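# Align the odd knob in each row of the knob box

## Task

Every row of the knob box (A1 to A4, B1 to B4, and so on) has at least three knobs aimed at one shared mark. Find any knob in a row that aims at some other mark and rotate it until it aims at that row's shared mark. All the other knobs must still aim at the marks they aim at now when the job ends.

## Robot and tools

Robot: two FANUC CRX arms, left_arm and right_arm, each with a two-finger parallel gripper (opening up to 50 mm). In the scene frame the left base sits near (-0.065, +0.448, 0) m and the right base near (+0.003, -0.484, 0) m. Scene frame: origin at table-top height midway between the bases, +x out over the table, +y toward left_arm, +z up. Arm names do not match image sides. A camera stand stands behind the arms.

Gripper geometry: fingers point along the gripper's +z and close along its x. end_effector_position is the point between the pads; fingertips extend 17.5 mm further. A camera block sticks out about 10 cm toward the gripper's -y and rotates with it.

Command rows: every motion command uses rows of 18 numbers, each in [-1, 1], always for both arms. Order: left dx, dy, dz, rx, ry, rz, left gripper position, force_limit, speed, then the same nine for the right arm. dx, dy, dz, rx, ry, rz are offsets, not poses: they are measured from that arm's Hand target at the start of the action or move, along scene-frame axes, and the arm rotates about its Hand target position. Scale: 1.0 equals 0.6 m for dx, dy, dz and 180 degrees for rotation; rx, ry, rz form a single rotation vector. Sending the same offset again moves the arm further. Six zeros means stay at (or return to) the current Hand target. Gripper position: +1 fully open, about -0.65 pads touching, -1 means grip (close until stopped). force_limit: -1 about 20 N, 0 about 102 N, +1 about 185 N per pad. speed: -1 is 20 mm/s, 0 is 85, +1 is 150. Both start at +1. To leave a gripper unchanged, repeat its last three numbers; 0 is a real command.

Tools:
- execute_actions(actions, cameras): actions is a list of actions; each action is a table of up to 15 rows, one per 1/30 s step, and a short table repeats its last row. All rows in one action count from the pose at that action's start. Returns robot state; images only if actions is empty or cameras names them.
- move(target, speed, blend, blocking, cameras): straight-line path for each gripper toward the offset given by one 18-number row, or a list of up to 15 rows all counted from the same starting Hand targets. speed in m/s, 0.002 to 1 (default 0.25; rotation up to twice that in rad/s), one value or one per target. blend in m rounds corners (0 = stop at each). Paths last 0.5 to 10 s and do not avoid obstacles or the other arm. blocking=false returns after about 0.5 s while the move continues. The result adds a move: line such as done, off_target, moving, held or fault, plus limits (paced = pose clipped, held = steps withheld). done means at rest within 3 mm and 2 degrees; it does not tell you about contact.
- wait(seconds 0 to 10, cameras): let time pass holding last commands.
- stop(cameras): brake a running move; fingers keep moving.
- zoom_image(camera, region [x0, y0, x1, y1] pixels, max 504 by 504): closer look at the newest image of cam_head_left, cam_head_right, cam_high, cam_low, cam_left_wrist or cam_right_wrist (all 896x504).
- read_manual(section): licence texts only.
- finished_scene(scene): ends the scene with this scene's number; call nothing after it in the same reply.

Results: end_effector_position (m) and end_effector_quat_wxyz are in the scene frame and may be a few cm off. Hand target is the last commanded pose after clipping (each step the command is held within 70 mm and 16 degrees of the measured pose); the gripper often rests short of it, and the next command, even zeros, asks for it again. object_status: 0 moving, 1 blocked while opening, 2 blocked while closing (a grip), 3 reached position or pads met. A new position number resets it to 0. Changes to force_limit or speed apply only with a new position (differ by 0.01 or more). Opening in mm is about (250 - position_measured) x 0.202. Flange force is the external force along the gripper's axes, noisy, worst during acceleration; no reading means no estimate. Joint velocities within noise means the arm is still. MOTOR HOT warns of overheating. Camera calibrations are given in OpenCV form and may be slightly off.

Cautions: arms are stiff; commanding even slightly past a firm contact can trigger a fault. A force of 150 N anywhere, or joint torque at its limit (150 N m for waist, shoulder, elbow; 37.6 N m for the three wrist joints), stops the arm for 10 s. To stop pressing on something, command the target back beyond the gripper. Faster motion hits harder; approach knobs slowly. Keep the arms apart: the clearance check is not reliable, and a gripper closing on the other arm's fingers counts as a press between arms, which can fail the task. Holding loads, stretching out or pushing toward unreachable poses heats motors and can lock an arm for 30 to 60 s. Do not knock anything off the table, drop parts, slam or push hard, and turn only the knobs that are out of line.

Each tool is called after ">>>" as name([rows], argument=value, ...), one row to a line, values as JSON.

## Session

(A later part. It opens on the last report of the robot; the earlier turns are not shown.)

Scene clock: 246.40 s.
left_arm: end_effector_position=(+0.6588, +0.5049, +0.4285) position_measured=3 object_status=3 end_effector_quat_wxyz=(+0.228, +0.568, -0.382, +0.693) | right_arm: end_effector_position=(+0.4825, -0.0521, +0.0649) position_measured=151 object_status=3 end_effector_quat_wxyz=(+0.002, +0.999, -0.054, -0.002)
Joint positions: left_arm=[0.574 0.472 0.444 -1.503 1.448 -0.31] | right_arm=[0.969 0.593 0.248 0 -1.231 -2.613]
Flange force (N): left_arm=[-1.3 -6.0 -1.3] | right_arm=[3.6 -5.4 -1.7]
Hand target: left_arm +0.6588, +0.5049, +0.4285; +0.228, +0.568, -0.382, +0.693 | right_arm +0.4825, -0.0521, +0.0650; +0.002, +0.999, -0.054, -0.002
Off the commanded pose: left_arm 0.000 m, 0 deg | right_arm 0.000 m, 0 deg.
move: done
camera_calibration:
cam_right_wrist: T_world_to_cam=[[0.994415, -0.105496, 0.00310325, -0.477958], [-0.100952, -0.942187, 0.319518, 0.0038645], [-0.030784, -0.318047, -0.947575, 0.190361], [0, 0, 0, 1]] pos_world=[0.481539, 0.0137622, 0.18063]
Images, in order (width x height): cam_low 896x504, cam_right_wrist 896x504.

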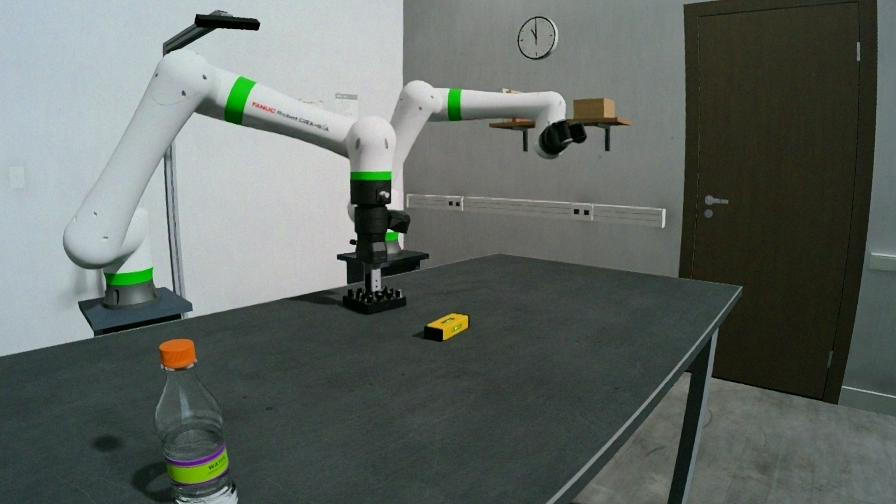

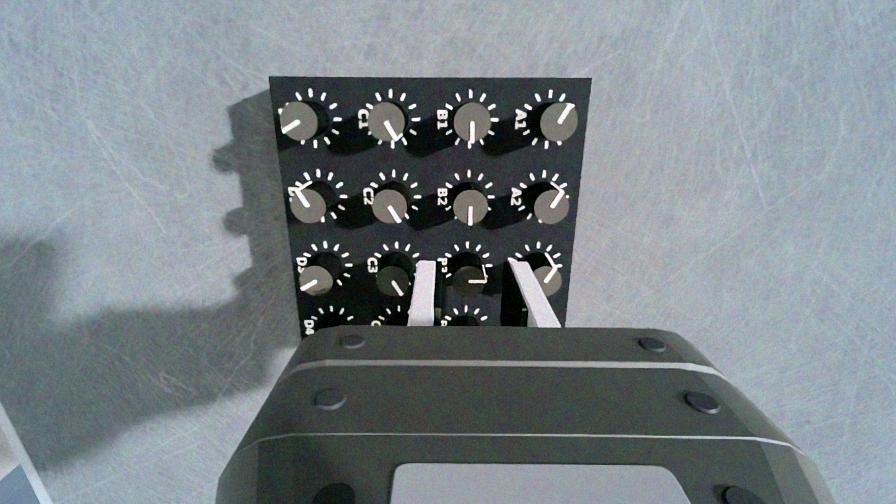

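>>> move(target=[0, 0, 0, 0, 0, 0, 1, 1, 1, 0, 0, 0, 0, 0, 0.5, 0.01, -0.8, 0], speed=0.5, cameras=["cam_right_wrist"])

>>> zoom_image(camera="cam_right_wrist", region=[386, 215, 546, 335])

>>> move(target=[0, 0, 0, 0, 0, 0, 1, 1, 1, 0, 0, 0, 0, 0, 0.5, 0.01, -0.8, 0], speed=0.5, cameras=["cam_right_wrist"])

>>> zoom_image(camera="cam_right_wrist", region=[386, 215, 546, 335])

Scene clock: 265.30 s.
left_arm: end_effector_position=(+0.6588, +0.5049, +0.4285) position_measured=3 object_status=3 end_effector_quat_wxyz=(+0.228, +0.568, -0.382, +0.693) | right_arm: end_effector_position=(+0.4825, -0.0521, +0.0650) position_measured=151 object_status=3 end_effector_quat_wxyz=(+0.003, +0.744, +0.668, +0.000)
Joint positions: left_arm=[0.574 0.472 0.444 -1.503 1.448 -0.31] | right_arm=[0.972 0.589 0.239 0.005 -1.222 -1.047]
Flange force (N): left_arm=[-1.6 -5.5 -1.4] | right_arm=[7.2 6.2 -2.0]
Hand target: left_arm +0.6588, +0.5049, +0.4285; +0.228, +0.568, -0.382, +0.693 | right_arm +0.4825, -0.0521, +0.0650; +0.003, +0.744, +0.668, +0.000
Off the commanded pose: left_arm 0.000 m, 0 deg | right_arm 0.000 m, 0 deg.
move: done
camera_calibration:
cam_right_wrist: T_world_to_cam=[[0.105499, 0.994415, 0.00309348, 0.00825048], [0.942217, -0.100955, 0.319429, -0.45565], [0.317957, -0.0307848, -0.947605, 0.037155], [0, 0, 0, 1]] pos_world=[0.416638, -0.0530609, 0.180731]
Images, in order (width x height): cam_right_wrist 896x504.

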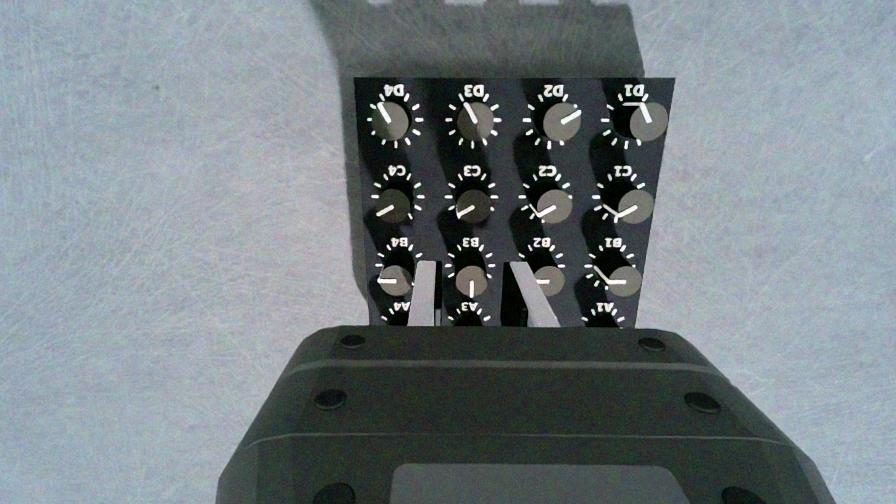

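Scaled by 3.150 from the camera's 896x504 image, which has a finer 1280x720 frame.

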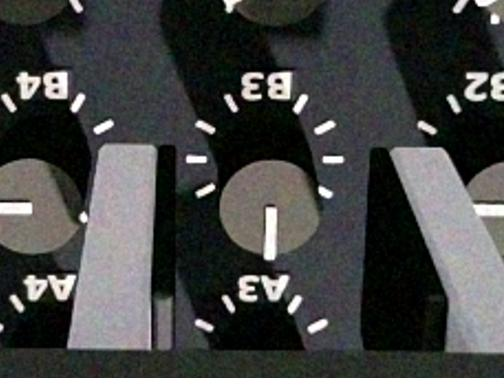

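Scene clock: 267.40 s.
left_arm: end_effector_position=(+0.6588, +0.5049, +0.4285) position_measured=3 object_status=3 end_effector_quat_wxyz=(+0.228, +0.568, -0.382, +0.693) | right_arm: end_effector_position=(+0.4825, -0.0521, +0.0650) position_measured=151 object_status=3 end_effector_quat_wxyz=(+0.002, +0.054, +0.999, +0.002)
Joint positions: left_arm=[0.574 0.472 0.444 -1.503 1.448 -0.31] | right_arm=[0.969 0.585 0.236 0 -1.216 0.528]
Flange force (N): left_arm=[-1.4 -5.7 -0.9] | right_arm=[-3.3 4.6 -1.1]
Hand target: left_arm +0.6588, +0.5049, +0.4285; +0.228, +0.568, -0.382, +0.693 | right_arm +0.4825, -0.0521, +0.0650; +0.002, +0.054, +0.999, +0.002
Off the commanded pose: left_arm 0.000 m, 0 deg | right_arm 0.000 m, 0 deg.
move: done
camera_calibration:
cam_right_wrist: T_world_to_cam=[[-0.994415, 0.105499, 0.00309348, 0.492646], [0.100955, 0.942217, 0.319429, 0.00460768], [0.0307848, 0.317957, -0.947605, 0.193885], [0, 0, 0, 1]] pos_world=[0.483461, -0.117962, 0.180731]
Images, in order (width x height): cam_right_wrist 896x504.

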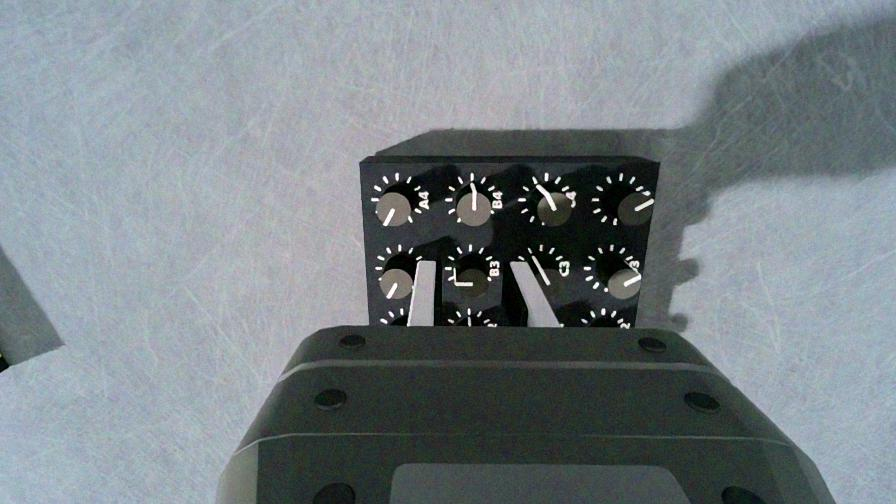

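Scaled by 3.150 from the camera's 896x504 image, which has a finer 1280x720 frame.

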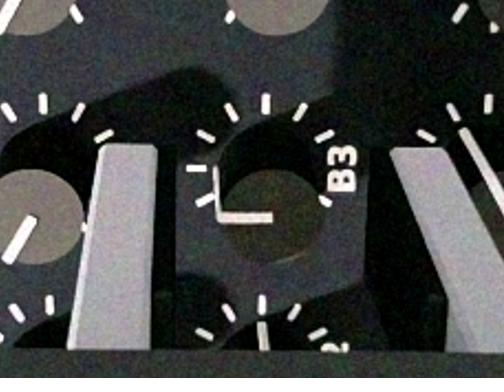

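>>> move(target=[0, 0, 0, 0, 0, 0, 1, 1, 1, -0.00083, 0.001, -0.0167, 0, 0, 0, 0.01, -0.8, 0], speed=0.03, cameras=["cam_right_wrist", "cam_low"])

>>> zoom_image(camera="cam_right_wrist", region=[386, 215, 546, 335])

>>> zoom_image(camera="cam_low", region=[330, 255, 420, 320])

Scene clock: 282.77 s.
left_arm: end_effector_position=(+0.6588, +0.5049, +0.4285) position_measured=3 object_status=3 end_effector_quat_wxyz=(+0.228, +0.568, -0.382, +0.693) | right_arm: end_effector_position=(+0.4820, -0.0515, +0.0549) position_measured=151 object_status=3 end_effector_quat_wxyz=(+0.001, +0.054, +0.999, +0.002)
Joint positions: left_arm=[0.574 0.472 0.444 -1.503 1.448 -0.31] | right_arm=[0.97 0.594 0.225 0 -1.196 0.527]
Flange force (N): left_arm=[-1.5 -6.7 -1.2] | right_arm=[-3.5 4.5 -1.1]
Hand target: left_arm +0.6588, +0.5049, +0.4285; +0.228, +0.568, -0.382, +0.693 | right_arm +0.4820, -0.0515, +0.0549; +0.002, +0.054, +0.999, +0.002
Off the commanded pose: left_arm 0.000 m, 0 deg | right_arm 0.000 m, 0 deg.
move: done
camera_calibration:
cam_right_wrist: T_world_to_cam=[[-0.994405, 0.105593, 0.00312536, 0.492117], [0.101055, 0.942217, 0.319397, 0.00727621], [0.0307812, 0.317925, -0.947616, 0.184139], [0, 0, 0, 1]] pos_world=[0.48296, -0.117362, 0.170631]
Images, in order (width x height): cam_low 896x504, cam_right_wrist 896x504.

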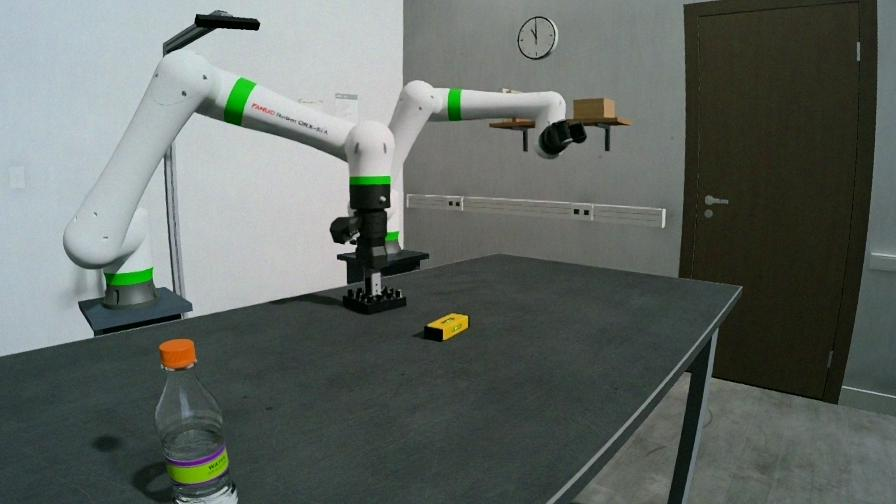

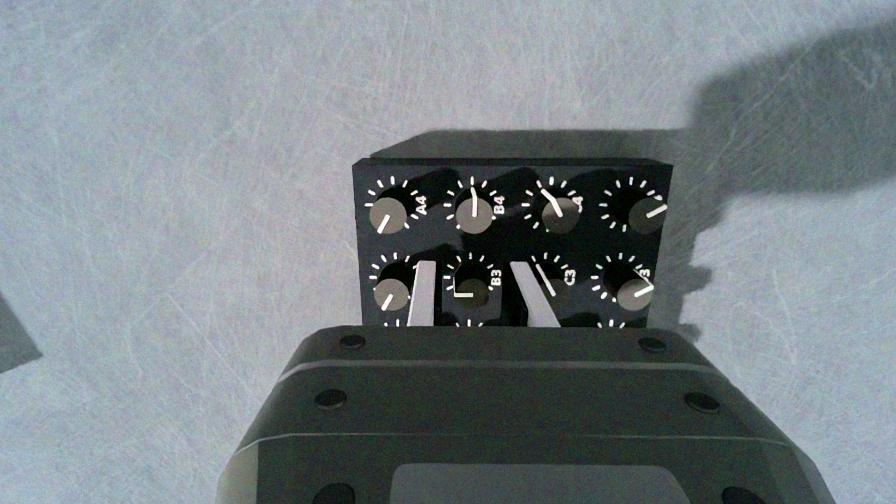

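Scaled by 3.150 from the camera's 896x504 image, which has a finer 1280x720 frame.

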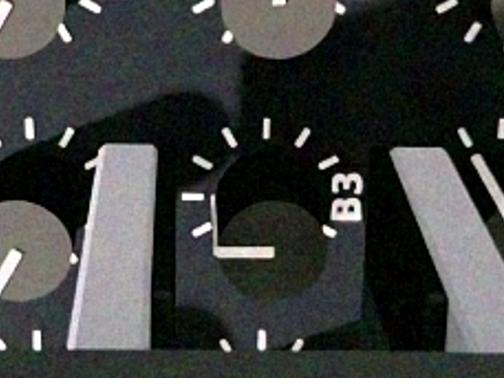

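Scaled by 5.600 from the camera's 896x504 image, which has a finer 1280x720 frame.

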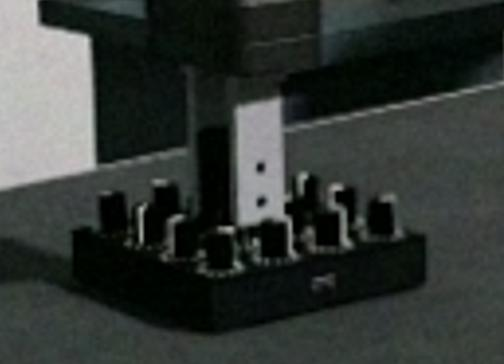

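>>> move(target=[0, 0, 0, 0, 0, 0, 1, 1, 1, 0, 0, -0.015, 0, 0, 0, 0.01, -0.8, 0], speed=0.02, cameras=["cam_right_wrist", "cam_low"])

>>> zoom_image(camera="cam_right_wrist", region=[386, 215, 546, 335])

>>> zoom_image(camera="cam_low", region=[330, 255, 420, 320])

Scene clock: 289.97 s.
left_arm: end_effector_position=(+0.6588, +0.5049, +0.4285) position_measured=3 object_status=3 end_effector_quat_wxyz=(+0.228, +0.568, -0.382, +0.693) | right_arm: end_effector_position=(+0.4820, -0.0515, +0.0459) position_measured=151 object_status=3 end_effector_quat_wxyz=(+0.001, +0.054, +0.999, +0.002)
Joint positions: left_arm=[0.574 0.472 0.444 -1.503 1.448 -0.31] | right_arm=[0.97 0.603 0.216 0 -1.179 0.527]
Flange force (N): left_arm=[-1.2 -6.1 -1.7] | right_arm=[-4.8 6.1 -1.3]
Hand target: left_arm +0.6588, +0.5049, +0.4285; +0.228, +0.568, -0.382, +0.693 | right_arm +0.4820, -0.0515, +0.0459; +0.002, +0.054, +0.999, +0.002
Off the commanded pose: left_arm 0.000 m, 0 deg | right_arm 0.000 m, 0 deg.
move: done
camera_calibration:
cam_right_wrist: T_world_to_cam=[[-0.994414, 0.105502, 0.00308256, 0.492147], [0.100958, 0.942258, 0.319309, 0.0102166], [0.0307832, 0.317836, -0.947646, 0.175604], [0, 0, 0, 1]] pos_world=[0.482961, -0.117363, 0.161631]
Images, in order (width x height): cam_low 896x504, cam_right_wrist 896x504.

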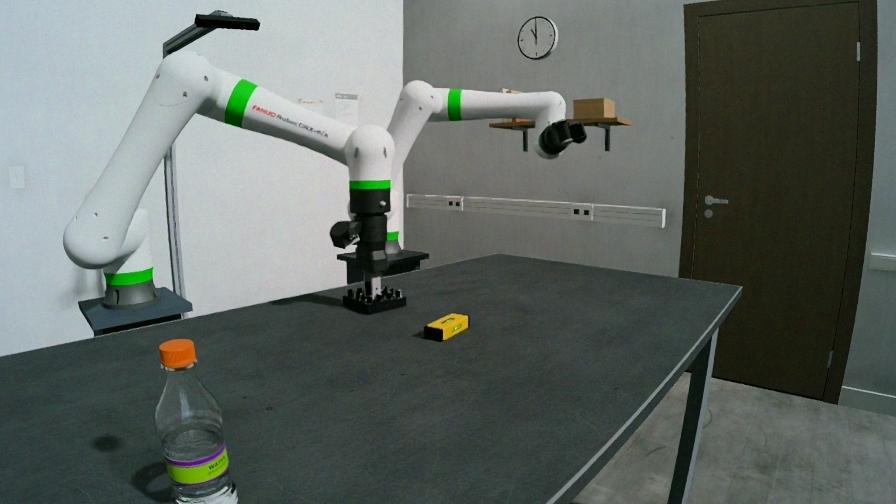

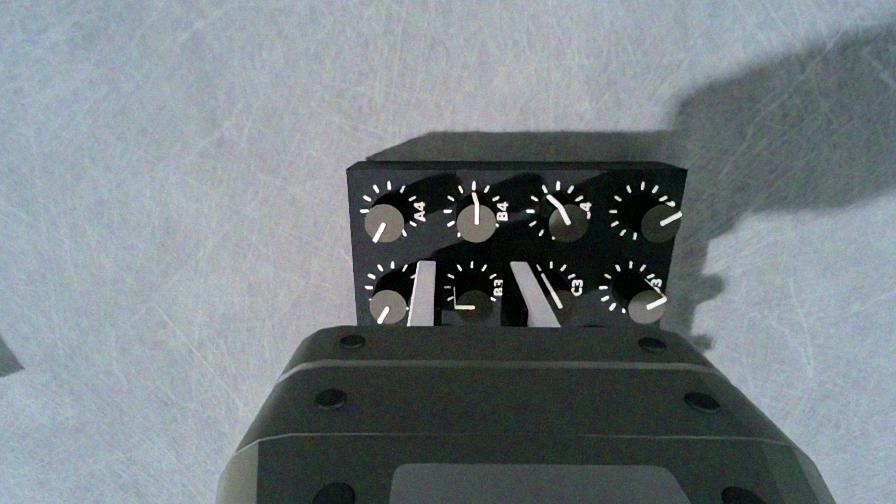

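Scaled by 3.150 from the camera's 896x504 image, which has a finer 1280x720 frame.

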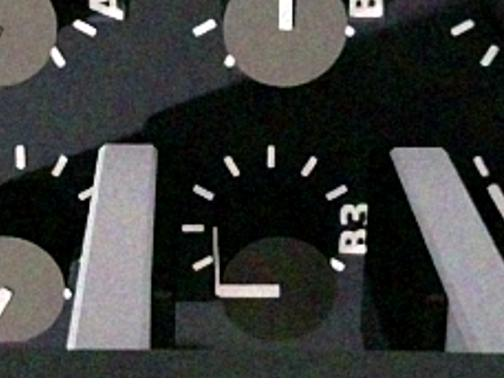

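Scaled by 5.600 from the camera's 896x504 image, which has a finer 1280x720 frame.

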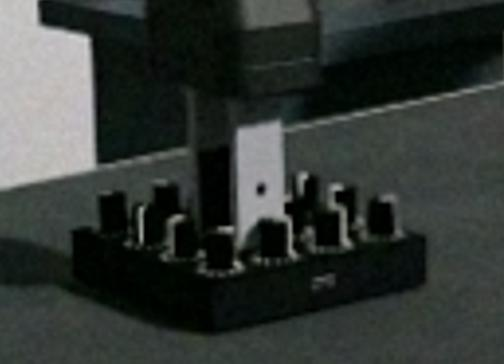

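>>> move(target=[0, 0, 0, 0, 0, 0, 1, 1, 1, 0, 0, 0, 0, 0, 0, -1, -0.9, -1], speed=0.05, cameras=["cam_right_wrist"])

>>> zoom_image(camera="cam_right_wrist", region=[386, 215, 546, 335])

Scene clock: 293.40 s.
left_arm: end_effector_position=(+0.6588, +0.5049, +0.4285) position_measured=3 object_status=3 end_effector_quat_wxyz=(+0.228, +0.568, -0.382, +0.693) | right_arm: end_effector_position=(+0.4820, -0.0515, +0.0459) position_measured=197 object_status=2 end_effector_quat_wxyz=(+0.001, +0.054, +0.999, +0.002)
Joint positions: left_arm=[0.574 0.472 0.444 -1.503 1.448 -0.31] | right_arm=[0.97 0.603 0.216 0 -1.179 0.527]
Flange force (N): left_arm=[-2.0 -7.2 -1.2] | right_arm=[-1.4 3.7 -1.4]
Hand target: left_arm +0.6588, +0.5049, +0.4285; +0.228, +0.568, -0.382, +0.693 | right_arm +0.4820, -0.0515, +0.0459; +0.002, +0.054, +0.999, +0.002
Off the commanded pose: left_arm 0.000 m, 0 deg | right_arm 0.000 m, 0 deg.
move: done
camera_calibration:
cam_right_wrist: T_world_to_cam=[[-0.994415, 0.105499, 0.00309252, 0.492145], [0.100956, 0.942228, 0.319398, 0.0101998], [0.0307824, 0.317926, -0.947616, 0.17561], [0, 0, 0, 1]] pos_world=[0.482961, -0.117362, 0.161631]
Images, in order (width x height): cam_right_wrist 896x504.

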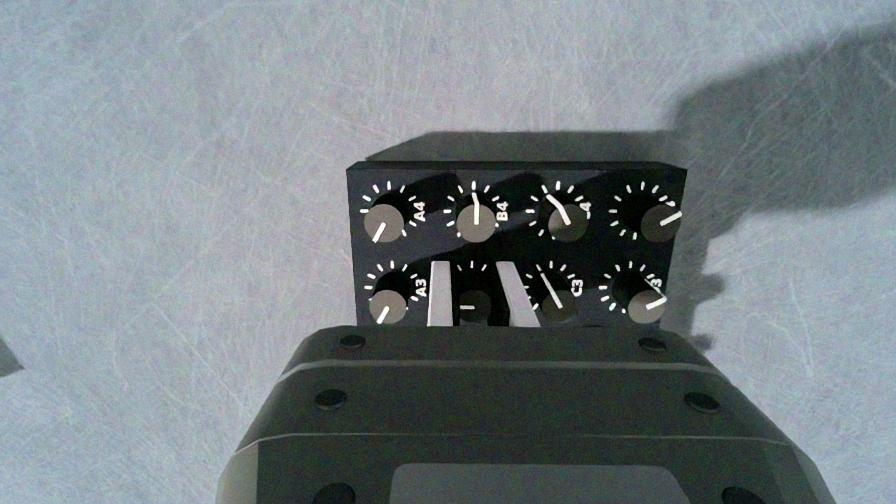

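Scaled by 3.150 from the camera's 896x504 image, which has a finer 1280x720 frame.

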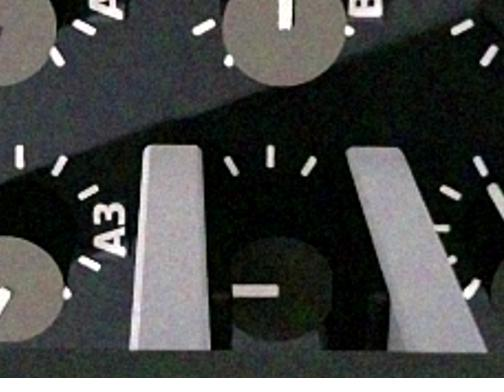

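>>> move(target=[0, 0, 0, 0, 0, 0, 1, 1, 1, 0, 0, 0, 0, 0, -0.5, -1, -0.9, -1], speed=0.4, cameras=["cam_right_wrist"])

>>> zoom_image(camera="cam_right_wrist", region=[386, 215, 546, 335])

Scene clock: 299.47 s.
left_arm: end_effector_position=(+0.6588, +0.5049, +0.4285) position_measured=3 object_status=3 end_effector_quat_wxyz=(+0.228, +0.568, -0.382, +0.693) | right_arm: end_effector_position=(+0.4820, -0.0515, +0.0459) position_measured=197 object_status=2 end_effector_quat_wxyz=(+0.003, +0.744, +0.668, +0.000)
Joint positions: left_arm=[0.574 0.472 0.444 -1.503 1.448 -0.31] | right_arm=[0.973 0.606 0.219 0.006 -1.184 -1.048]
Flange force (N): left_arm=[-1.6 -6.1 -1.4] | right_arm=[4.6 3.1 -1.2]
Hand target: left_arm +0.6588, +0.5049, +0.4285; +0.228, +0.568, -0.382, +0.693 | right_arm +0.4820, -0.0515, +0.0459; +0.003, +0.744, +0.668, +0.000
Off the commanded pose: left_arm 0.000 m, 0 deg | right_arm 0.000 m, 0 deg.
move: done
camera_calibration:
cam_right_wrist: T_world_to_cam=[[0.105535, 0.994411, 0.00298888, 0.00776736], [0.942254, -0.10096, 0.319318, -0.449015], [0.317835, -0.0308831, -0.947643, 0.0192851], [0, 0, 0, 1]] pos_world=[0.416137, -0.0524609, 0.161631]
Images, in order (width x height): cam_right_wrist 896x504.

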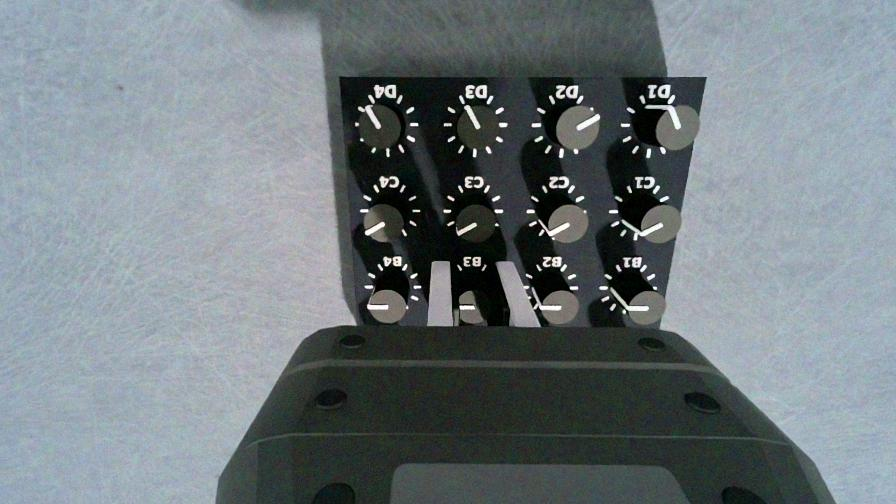

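Scaled by 3.150 from the camera's 896x504 image, which has a finer 1280x720 frame.

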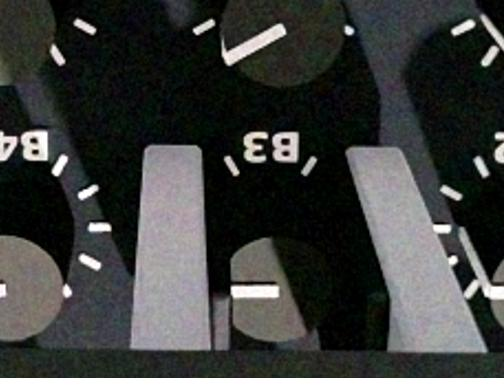

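>>> move(target=[0, 0, 0, 0, 0, 0, 1, 1, 1, 0, 0, 0, 0, 0, 0, 0.01, -0.9, 0], speed=0.05)

>>> move(target=[0, 0, 0, 0, 0, 0, 1, 1, 1, 0, 0, 0.04, 0, 0, 0, 0.01, -0.9, 0], speed=0.1, cameras=["cam_right_wrist"])

>>> zoom_image(camera="cam_right_wrist", region=[340, 70, 700, 330])

Scene clock: 302.93 s.
left_arm: end_effector_position=(+0.6588, +0.5049, +0.4285) position_measured=3 object_status=3 end_effector_quat_wxyz=(+0.228, +0.568, -0.382, +0.693) | right_arm: end_effector_position=(+0.4820, -0.0515, +0.0459) position_measured=151 object_status=3 end_effector_quat_wxyz=(+0.003, +0.744, +0.668, +0.000)
Joint positions: left_arm=[0.574 0.472 0.444 -1.503 1.448 -0.31] | right_arm=[0.973 0.606 0.219 0.006 -1.184 -1.048]
Flange force (N): left_arm=[-1.3 -6.7 -1.0] | right_arm=[5.5 4.2 -0.9]
Hand target: left_arm +0.6588, +0.5049, +0.4285; +0.228, +0.568, -0.382, +0.693 | right_arm +0.4820, -0.0515, +0.0459; +0.003, +0.744, +0.668, +0.000
Off the commanded pose: left_arm 0.000 m, 0 deg | right_arm 0.000 m, 0 deg.
move: done

Scene clock: 303.67 s.
left_arm: end_effector_position=(+0.6588, +0.5049, +0.4285) position_measured=3 object_status=3 end_effector_quat_wxyz=(+0.228, +0.568, -0.382, +0.693) | right_arm: end_effector_position=(+0.4820, -0.0515, +0.0700) position_measured=151 object_status=3 end_effector_quat_wxyz=(+0.003, +0.744, +0.668, +0.000)
Joint positions: left_arm=[0.574 0.472 0.444 -1.503 1.448 -0.31] | right_arm=[0.973 0.585 0.245 0.005 -1.232 -1.048]
Flange force (N): left_arm=[-1.5 -6.0 -1.0] | right_arm=[4.6 3.6 -1.5]
Hand target: left_arm +0.6588, +0.5049, +0.4285; +0.228, +0.568, -0.382, +0.693 | right_arm +0.4820, -0.0515, +0.0699; +0.003, +0.744, +0.668, +0.000
Off the commanded pose: left_arm 0.000 m, 0 deg | right_arm 0.000 m, 0 deg.
move: done
camera_calibration:
cam_right_wrist: T_world_to_cam=[[0.105499, 0.994415, 0.00309252, 0.00769156], [0.942228, -0.100956, 0.319398, -0.456683], [0.317926, -0.0307824, -0.947616, 0.0419909], [0, 0, 0, 1]] pos_world=[0.416138, -0.0524609, 0.185631]
Images, in order (width x height): cam_right_wrist 896x504.

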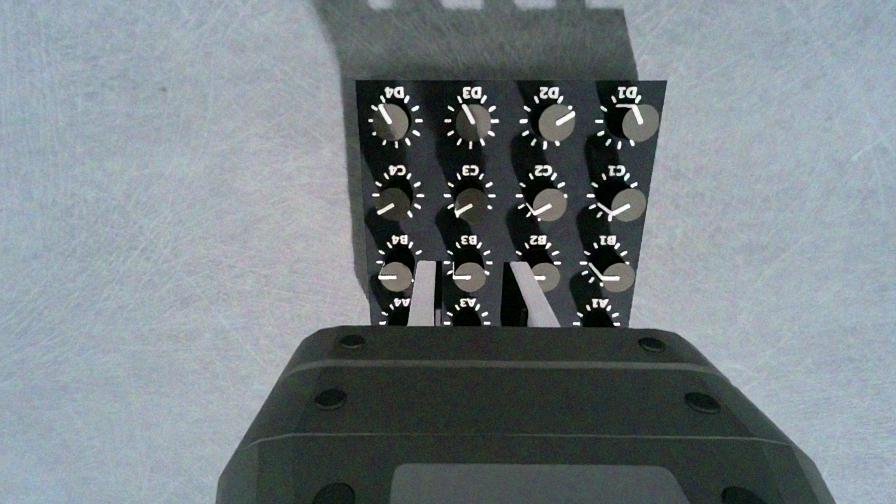

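Scaled by 1.400 from the camera's 896x504 image, which has a finer 1280x720 frame.

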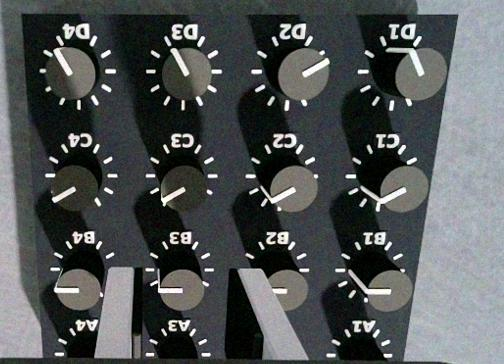

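>>> move([
  [0, 0, 0, 0, 0, 0, 1, 1, 1, -0.0424, 0.0272, 0, 0, 0, 0.5, 0.01, -0.9, 0],
  [0, 0, 0, 0, 0, 0, 1, 1, 1, -0.0848, 0.0543, -0.0083, 0, 0, 1.0, 0.01, -0.9, 0],
], speed=0.8, blend=0.03, cameras=["cam_right_wrist"])

>>> zoom_image(camera="cam_right_wrist", region=[386, 215, 546, 335])

Scene clock: 346.27 s.
left_arm: end_effector_position=(+0.6588, +0.5049, +0.4285) position_measured=3 object_status=3 end_effector_quat_wxyz=(+0.228, +0.568, -0.382, +0.693) | right_arm: end_effector_position=(+0.4311, -0.0189, +0.0650) position_measured=151 object_status=3 end_effector_quat_wxyz=(+0.000, +0.668, -0.744, -0.003)
Joint positions: left_arm=[0.574 0.472 0.444 -1.503 1.448 -0.31] | right_arm=[1.064 0.558 0.195 -0.005 -1.207 2.006]
Flange force (N): left_arm=[-1.3 -6.2 -1.0] | right_arm=[-6.1 -3.6 -0.6]
Hand target: left_arm +0.6588, +0.5049, +0.4285; +0.228, +0.568, -0.382, +0.693 | right_arm +0.4311, -0.0189, +0.0650; +0.000, -0.668, +0.744, +0.003
Off the commanded pose: left_arm 0.000 m, 0 deg | right_arm 0.000 m, 0 deg.
move: done; limits=paced
camera_calibration:
cam_right_wrist: T_world_to_cam=[[-0.105499, -0.994415, 0.00309252, 0.0340314], [-0.942228, 0.100956, 0.319398, 0.412338], [-0.317926, 0.0307824, -0.947616, 0.329813], [0, 0, 0, 1]] pos_world=[0.496962, -0.0179391, 0.180731]
Images, in order (width x height): cam_right_wrist 896x504.

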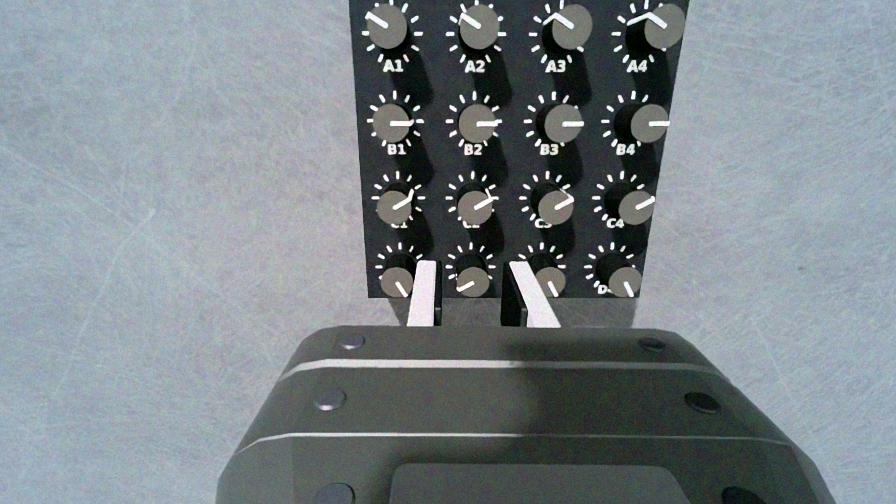

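Scaled by 3.150 from the camera's 896x504 image, which has a finer 1280x720 frame.

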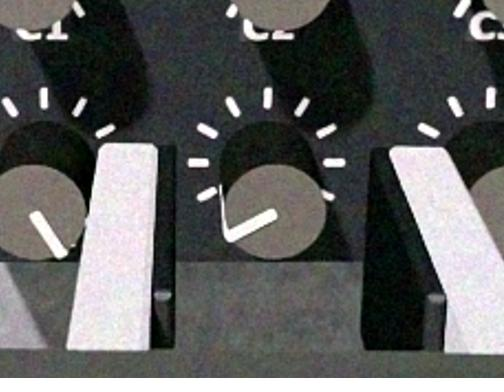

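>>> move([
  [0,0,0,0,0,0,1,1,1, 0,-0.0013,-0.0317,0,0,0,0.01,-0.9,0],
  [0,0,0,0,0,0,1,1,1, 0,-0.0013,-0.0317,0,0,0,-1,-0.9,0],
  [0,0,0,0,0,0,1,1,1, 0,-0.0013,-0.0317,0,0,-0.75,-1,-0.9,0],
  [0,0,0,0,0,0,1,1,1, 0,-0.0013,-0.0317,0,0,0.5,-1,-0.9,0],
  [0,0,0,0,0,0,1,1,1, 0,-0.0013,-0.0317,0,0,0.5,0.01,-0.9,0],
  [0,0,0,0,0,0,1,1,1, 0,-0.0013,0,0,0,0.5,0.01,-0.9,0],
], speed=[0.1, 0.1, 0.8, 0.8, 0.1, 0.2], cameras=["cam_right_wrist"])

>>> zoom_image(camera="cam_right_wrist", region=[300, 0, 700, 335])

Scene clock: 366.03 s.
left_arm: end_effector_position=(+0.6588, +0.5049, +0.4285) position_measured=3 object_status=3 end_effector_quat_wxyz=(+0.228, +0.568, -0.382, +0.693) | right_arm: end_effector_position=(+0.4311, -0.0197, +0.0650) position_measured=151 object_status=3 end_effector_quat_wxyz=(+0.002, +0.999, -0.054, -0.001)
Joint positions: left_arm=[0.574 0.472 0.444 -1.503 1.448 -0.31] | right_arm=[1.066 0.56 0.197 -0.001 -1.213 -2.71]
Flange force (N): left_arm=[-1.2 -4.6 -1.3] | right_arm=[4.2 -6.2 -1.2]
Hand target: left_arm +0.6588, +0.5049, +0.4285; +0.228, +0.568, -0.382, +0.693 | right_arm +0.4311, -0.0197, +0.0650; +0.002, +0.999, -0.054, -0.002
Off the commanded pose: left_arm 0.000 m, 0 deg | right_arm 0.000 m, 0 deg.
move: done; limits=paced
camera_calibration:
cam_right_wrist: T_world_to_cam=[[0.994415, -0.105499, 0.00309329, -0.423525], [-0.100955, -0.942217, 0.319429, 0.029231], [-0.0307848, -0.317957, -0.947605, 0.199089], [0, 0, 0, 1]] pos_world=[0.430239, 0.0461624, 0.180631]
Images, in order (width x height): cam_right_wrist 896x504.

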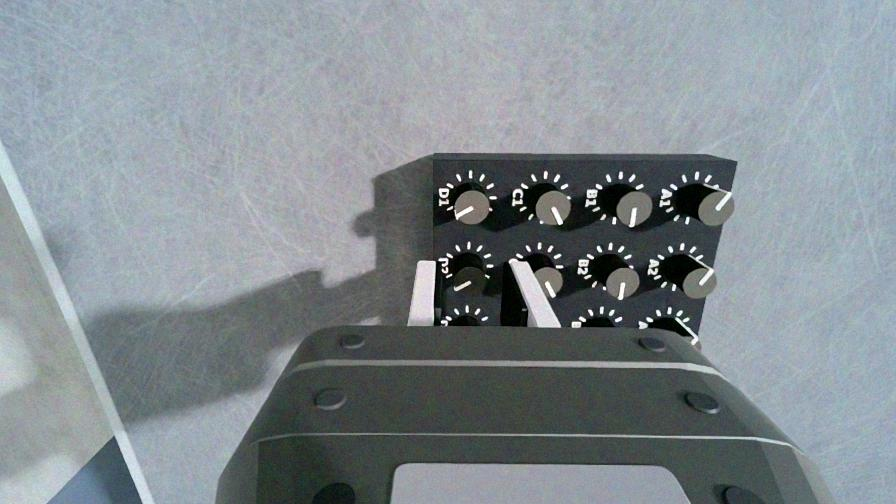

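Scaled by 1.260 from the camera's 896x504 image, which has a finer 1280x720 frame.

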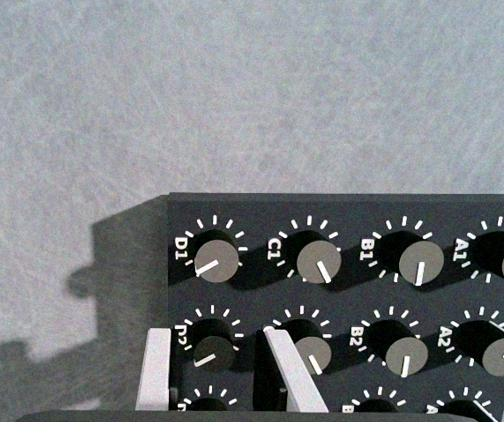

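>>> move(target=[0,0,0,0,0,0,1,1,1, 0,0,-0.0317,0,0,0,0.01,-0.9,0], speed=0.1)

>>> move(target=[0,0,0,0,0,0,1,1,1, 0,0,0,0,0,0,-1,-0.9,0], speed=0.1)

>>> move(target=[0,0,0,0,0,0,1,1,1, 0,0,0,0,0,0,0.01,-0.9,0], speed=0.1)

>>> move(target=[0,0,0,0,0,0,1,1,1, 0,0,0.0317,0,0,0,0.01,-0.9,0], speed=0.1)

Scene clock: 398.80 s.
left_arm: end_effector_position=(+0.6588, +0.5049, +0.4285) position_measured=3 object_status=3 end_effector_quat_wxyz=(+0.228, +0.568, -0.382, +0.693) | right_arm: end_effector_position=(+0.4311, -0.0197, +0.0459) position_measured=151 object_status=3 end_effector_quat_wxyz=(+0.002, +0.999, -0.054, -0.002)
Joint positions: left_arm=[0.574 0.472 0.444 -1.503 1.448 -0.31] | right_arm=[1.066 0.578 0.177 -0.001 -1.175 -2.71]
Flange force (N): left_arm=[-1.2 -5.4 -0.9] | right_arm=[3.7 -5.4 -1.5]
Hand target: left_arm +0.6588, +0.5049, +0.4285; +0.228, +0.568, -0.382, +0.693 | right_arm +0.4311, -0.0197, +0.0459; +0.002, +0.999, -0.054, -0.002
Off the commanded pose: left_arm 0.000 m, 0 deg | right_arm 0.000 m, 0 deg.
move: done

Scene clock: 399.30 s.
left_arm: end_effector_position=(+0.6588, +0.5049, +0.4285) position_measured=3 object_status=3 end_effector_quat_wxyz=(+0.228, +0.568, -0.382, +0.693) | right_arm: end_effector_position=(+0.4311, -0.0197, +0.0459) position_measured=198 object_status=2 end_effector_quat_wxyz=(+0.002, +0.999, -0.054, -0.002)
Joint positions: left_arm=[0.574 0.472 0.444 -1.503 1.448 -0.31] | right_arm=[1.066 0.578 0.176 -0.001 -1.175 -2.71]
Flange force (N): left_arm=[-1.5 -5.8 -1.1] | right_arm=[1.8 -5.7 -1.5]
Hand target: left_arm +0.6588, +0.5049, +0.4285; +0.228, +0.568, -0.382, +0.693 | right_arm +0.4311, -0.0197, +0.0459; +0.002, +0.999, -0.054, -0.002
Off the commanded pose: left_arm 0.000 m, 0 deg | right_arm 0.000 m, 0 deg.
move: done

Scene clock: 399.80 s.
left_arm: end_effector_position=(+0.6588, +0.5049, +0.4285) position_measured=3 object_status=3 end_effector_quat_wxyz=(+0.228, +0.568, -0.382, +0.693) | right_arm: end_effector_position=(+0.4311, -0.0197, +0.0459) position_measured=151 object_status=3 end_effector_quat_wxyz=(+0.002, +0.999, -0.054, -0.002)
Joint positions: left_arm=[0.574 0.472 0.444 -1.503 1.448 -0.31] | right_arm=[1.066 0.578 0.176 -0.001 -1.175 -2.71]
Flange force (N): left_arm=[-1.4 -5.8 -1.2] | right_arm=[3.2 -5.2 -1.1]
Hand target: left_arm +0.6588, +0.5049, +0.4285; +0.228, +0.568, -0.382, +0.693 | right_arm +0.4311, -0.0197, +0.0459; +0.002, +0.999, -0.054, -0.002
Off the commanded pose: left_arm 0.000 m, 0 deg | right_arm 0.000 m, 0 deg.
move: done

Scene clock: 400.50 s.
left_arm: end_effector_position=(+0.6588, +0.5049, +0.4285) position_measured=3 object_status=3 end_effector_quat_wxyz=(+0.228, +0.568, -0.382, +0.693) | right_arm: end_effector_position=(+0.4311, -0.0197, +0.0650) position_measured=151 object_status=3 end_effector_quat_wxyz=(+0.002, +0.999, -0.054, -0.001)
Joint positions: left_arm=[0.574 0.472 0.444 -1.503 1.448 -0.31] | right_arm=[1.066 0.56 0.197 -0.001 -1.213 -2.71]
Flange force (N): left_arm=[-1.1 -6.0 -1.0] | right_arm=[4.2 -5.9 -1.2]
Hand target: left_arm +0.6588, +0.5049, +0.4285; +0.228, +0.568, -0.382, +0.693 | right_arm +0.4311, -0.0197, +0.0650; +0.002, +0.999, -0.054, -0.002
Off the commanded pose: left_arm 0.000 m, 0 deg | right_arm 0.000 m, 0 deg.
move: done

>>> move(target=[0,0,0,0,0,0,1,1,1, 0,0,0,0,0,0.5,0.01,-0.9,0], speed=1)

>>> move(target=[0,0,0,0,0,0,1,1,1, 0,0,0,0,0,0.5,0.01,-0.9,0], speed=1)

>>> move(target=[0,0,0,0,0,0,1,1,1, 0,0,0,0,0,-0.75,0.01,-0.9,0], speed=1)

>>> move(target=[0,0,0,0,0,0,1,1,1, 0,0,0,0,0,0.3333,0.01,-0.9,0], speed=1)

>>> move([
  [0,0,0,0,0,0,1,1,1, 0,0,0,0,0,0.75,0.01,-0.9,0],
  [0,0,0,0,0,0,1,1,1, 0,0,0,0,0,-0.5,0.01,-0.9,0],
], speed=1)

>>> move([
  [0,0,0,0,0,0,1,1,1, 0,0,0,0,0,-0.75,0.01,-0.9,0],
  [0,0,0,0,0,0,1,1,1, 0,0,0,0,0,0.5,0.01,-0.9,0],
], speed=1, blend=0.02)

Scene clock: 433.20 s.
left_arm: end_effector_position=(+0.6588, +0.5049, +0.4285) position_measured=3 object_status=3 end_effector_quat_wxyz=(+0.228, +0.568, -0.382, +0.693) | right_arm: end_effector_position=(+0.4311, -0.0197, +0.0650) position_measured=151 object_status=3 end_effector_quat_wxyz=(+0.003, +0.744, +0.668, +0.000)
Joint positions: left_arm=[0.574 0.472 0.444 -1.503 1.448 -0.31] | right_arm=[1.069 0.556 0.189 0.005 -1.204 -1.144]
Flange force (N): left_arm=[-1.3 -6.5 -0.8] | right_arm=[6.0 3.6 -0.8]
Hand target: left_arm +0.6588, +0.5049, +0.4285; +0.228, +0.568, -0.382, +0.693 | right_arm +0.4311, -0.0197, +0.0650; +0.003, +0.744, +0.668, +0.000
Off the commanded pose: left_arm 0.000 m, 0 deg | right_arm 0.000 m, 0 deg.
move: done; limits=paced

Scene clock: 434.83 s.
left_arm: end_effector_position=(+0.6588, +0.5049, +0.4285) position_measured=3 object_status=3 end_effector_quat_wxyz=(+0.228, +0.568, -0.382, +0.693) | right_arm: end_effector_position=(+0.4311, -0.0197, +0.0650) position_measured=151 object_status=3 end_effector_quat_wxyz=(+0.002, +0.054, +0.999, +0.002)
Joint positions: left_arm=[0.574 0.472 0.444 -1.503 1.448 -0.31] | right_arm=[1.067 0.552 0.185 0.001 -1.198 0.43]
Flange force (N): left_arm=[-1.2 -6.7 -1.3] | right_arm=[-3.3 5.4 -1.4]
Hand target: left_arm +0.6588, +0.5049, +0.4285; +0.228, +0.568, -0.382, +0.693 | right_arm +0.4311, -0.0197, +0.0650; +0.002, +0.054, +0.999, +0.002
Off the commanded pose: left_arm 0.000 m, 0 deg | right_arm 0.000 m, 0 deg.
move: done; limits=paced

Scene clock: 437.00 s.
left_arm: end_effector_position=(+0.6588, +0.5049, +0.4285) position_measured=3 object_status=3 end_effector_quat_wxyz=(+0.228, +0.568, -0.382, +0.693) | right_arm: end_effector_position=(+0.4311, -0.0197, +0.0650) position_measured=151 object_status=3 end_effector_quat_wxyz=(+0.002, +0.943, +0.333, -0.001)
Joint positions: left_arm=[0.574 0.472 0.444 -1.503 1.448 -0.31] | right_arm=[1.068 0.559 0.194 0.003 -1.21 -1.928]
Flange force (N): left_arm=[-1.6 -6.3 -1.0] | right_arm=[6.0 -1.6 -1.3]
Hand target: left_arm +0.6588, +0.5049, +0.4285; +0.228, +0.568, -0.382, +0.693 | right_arm +0.4311, -0.0197, +0.0650; +0.002, +0.943, +0.333, -0.001
Off the commanded pose: left_arm 0.000 m, 0 deg | right_arm 0.000 m, 0 deg.
move: done; limits=paced

Scene clock: 438.30 s.
left_arm: end_effector_position=(+0.6588, +0.5049, +0.4285) position_measured=3 object_status=3 end_effector_quat_wxyz=(+0.228, +0.568, -0.382, +0.693) | right_arm: end_effector_position=(+0.4311, -0.0197, +0.0650) position_measured=151 object_status=3 end_effector_quat_wxyz=(+0.002, +0.650, +0.760, +0.001)
Joint positions: left_arm=[0.574 0.472 0.444 -1.503 1.448 -0.31] | right_arm=[1.069 0.555 0.187 0.005 -1.202 -0.883]
Flange force (N): left_arm=[-1.3 -5.7 -0.9] | right_arm=[3.8 4.3 -1.5]
Hand target: left_arm +0.6588, +0.5049, +0.4285; +0.228, +0.568, -0.382, +0.693 | right_arm +0.4311, -0.0197, +0.0650; +0.002, +0.650, +0.760, +0.001
Off the commanded pose: left_arm 0.000 m, 0 deg | right_arm 0.000 m, 0 deg.
move: done; limits=paced

Scene clock: 442.47 s.
left_arm: end_effector_position=(+0.6588, +0.5049, +0.4285) position_measured=3 object_status=3 end_effector_quat_wxyz=(+0.228, +0.568, -0.382, +0.693) | right_arm: end_effector_position=(+0.4311, -0.0197, +0.0650) position_measured=151 object_status=3 end_effector_quat_wxyz=(+0.002, +0.997, +0.077, -0.001)
Joint positions: left_arm=[0.574 0.472 0.444 -1.503 1.448 -0.31] | right_arm=[1.067 0.56 0.196 0.001 -1.212 3.834]
Flange force (N): left_arm=[-1.6 -6.8 -1.5] | right_arm=[4.0 -4.0 -1.0]
Hand target: left_arm +0.6588, +0.5049, +0.4285; +0.228, +0.568, -0.382, +0.693 | right_arm +0.4311, -0.0197, +0.0650; +0.002, +0.997, +0.077, -0.001
Off the commanded pose: left_arm 0.000 m, 0 deg | right_arm 0.000 m, 0 deg.
move: done; limits=paced

Scene clock: 446.20 s.
left_arm: end_effector_position=(+0.6588, +0.5049, +0.4285) position_measured=3 object_status=3 end_effector_quat_wxyz=(+0.228, +0.568, -0.382, +0.693) | right_arm: end_effector_position=(+0.4311, -0.0197, +0.0650) position_measured=151 object_status=3 end_effector_quat_wxyz=(+0.002, +0.650, +0.760, +0.001)
Joint positions: left_arm=[0.574 0.472 0.444 -1.503 1.448 -0.31] | right_arm=[1.069 0.555 0.187 0.005 -1.202 -0.883]
Flange force (N): left_arm=[-0.8 -4.6 -1.1] | right_arm=[4.6 3.7 -1.4]
Hand target: left_arm +0.6588, +0.5049, +0.4285; +0.228, +0.568, -0.382, +0.693 | right_arm +0.4311, -0.0197, +0.0650; +0.002, +0.650, +0.760, +0.001
Off the commanded pose: left_arm 0.000 m, 0 deg | right_arm 0.000 m, 0 deg.
move: done; limits=paced

>>> move(target=[0,0,0,0,0,0,1,1,1, 0.0498,0.0335,0.225,0,0,0.4506,-0.122,-0.9,0], speed=0.5, cameras=["cam_right_wrist"])

>>> zoom_image(camera="cam_right_wrist", region=[330, 30, 570, 270])

Scene clock: 470.27 s.
left_arm: end_effector_position=(+0.6588, +0.5049, +0.4285) position_measured=3 object_status=3 end_effector_quat_wxyz=(+0.228, +0.568, -0.382, +0.693) | right_arm: end_effector_position=(+0.4610, +0.0004, +0.2000) position_measured=171 object_status=3 end_effector_quat_wxyz=(+0.001, +0.000, +1.000, +0.002)
Joint positions: left_arm=[0.574 0.472 0.444 -1.503 1.448 -0.31] | right_arm=[1.043 0.574 0.539 0 -1.531 0.561]
Flange force (N): left_arm=[-1.3 -6.5 -0.9] | right_arm=[-5.4 6.5 -2.7]
Hand target: left_arm +0.6588, +0.5049, +0.4285; +0.228, +0.568, -0.382, +0.693 | right_arm +0.4610, +0.0004, +0.2000; +0.001, +0.000, +1.000, +0.002
Off the commanded pose: left_arm 0.000 m, 0 deg | right_arm 0.000 m, 0 deg.
move: done
camera_calibration:
cam_right_wrist: T_world_to_cam=[[-0.999995, -0.000797423, 0.00306743, 0.467893], [0.000224034, 0.947625, 0.319385, -0.0393492], [-0.00316146, 0.319384, -0.94762, 0.32133], [0, 0, 0, 1]] pos_world=[0.468915, -0.0649663, 0.315631]
Images, in order (width x height): cam_right_wrist 896x504.

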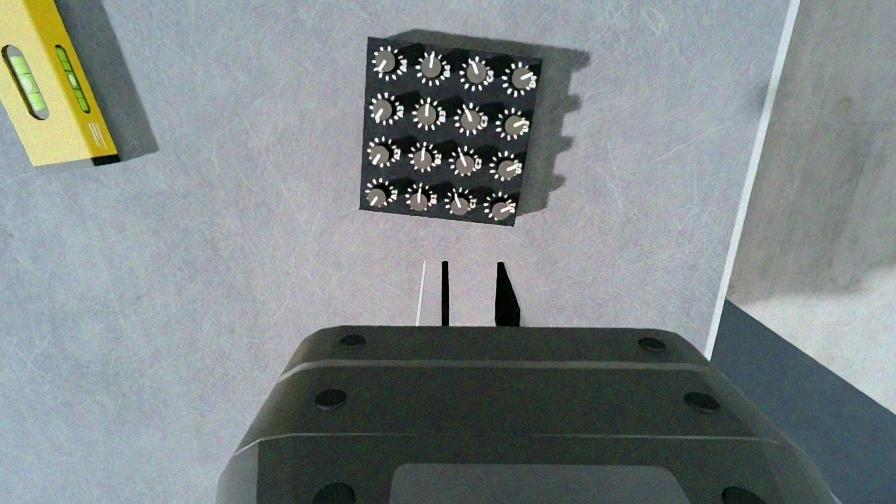

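Scaled by 2.100 from the camera's 896x504 image, which has a finer 1280x720 frame.

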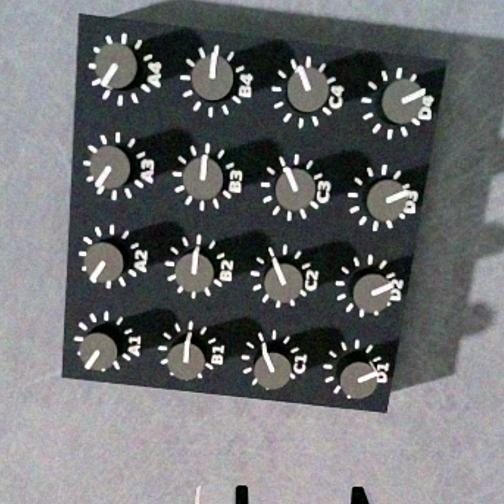

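>>> zoom_image(camera="cam_right_wrist", region=[390, 80, 460, 150])

>>> zoom_image(camera="cam_right_wrist", region=[480, 140, 550, 210])

>>> zoom_image(camera="cam_right_wrist", region=[355, 30, 425, 100])

>>> zoom_image(camera="cam_right_wrist", region=[355, 160, 425, 230])

>>> zoom_image(camera="cam_right_wrist", region=[490, 50, 560, 120])

Scaled by 7.200 from the camera's 896x504 image, which has a finer 1280x720 frame.

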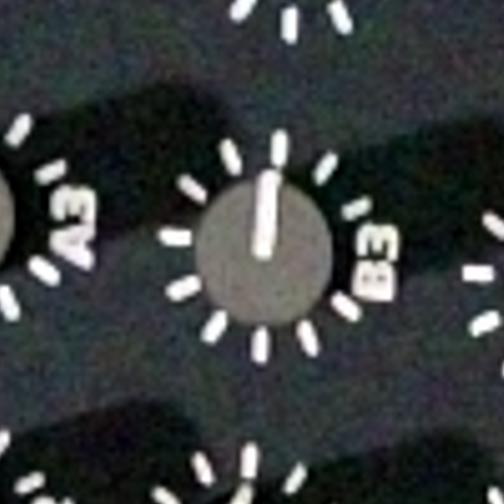

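Scaled by 7.200 from the camera's 896x504 image, which has a finer 1280x720 frame.

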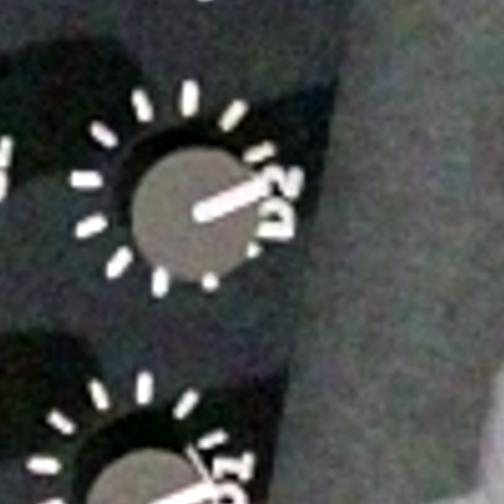

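Scaled by 7.200 from the camera's 896x504 image, which has a finer 1280x720 frame.

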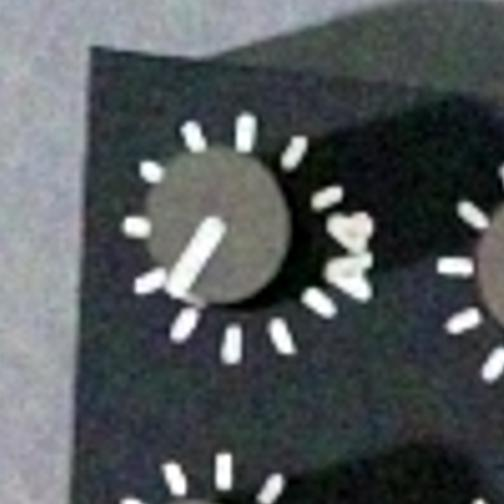

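Scaled by 7.200 from the camera's 896x504 image, which has a finer 1280x720 frame.

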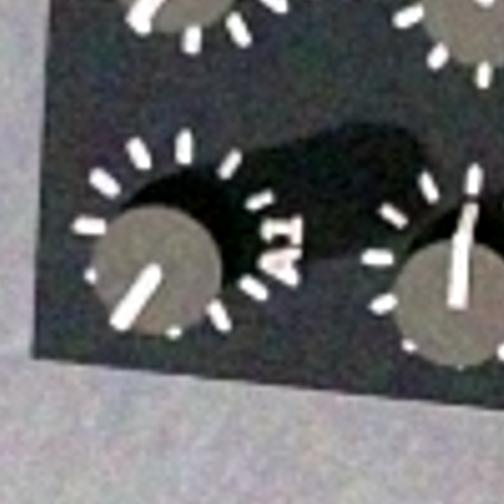

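Scaled by 7.200 from the camera's 896x504 image, which has a finer 1280x720 frame.

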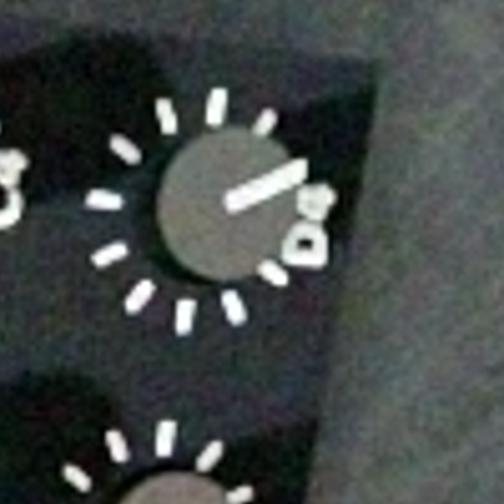

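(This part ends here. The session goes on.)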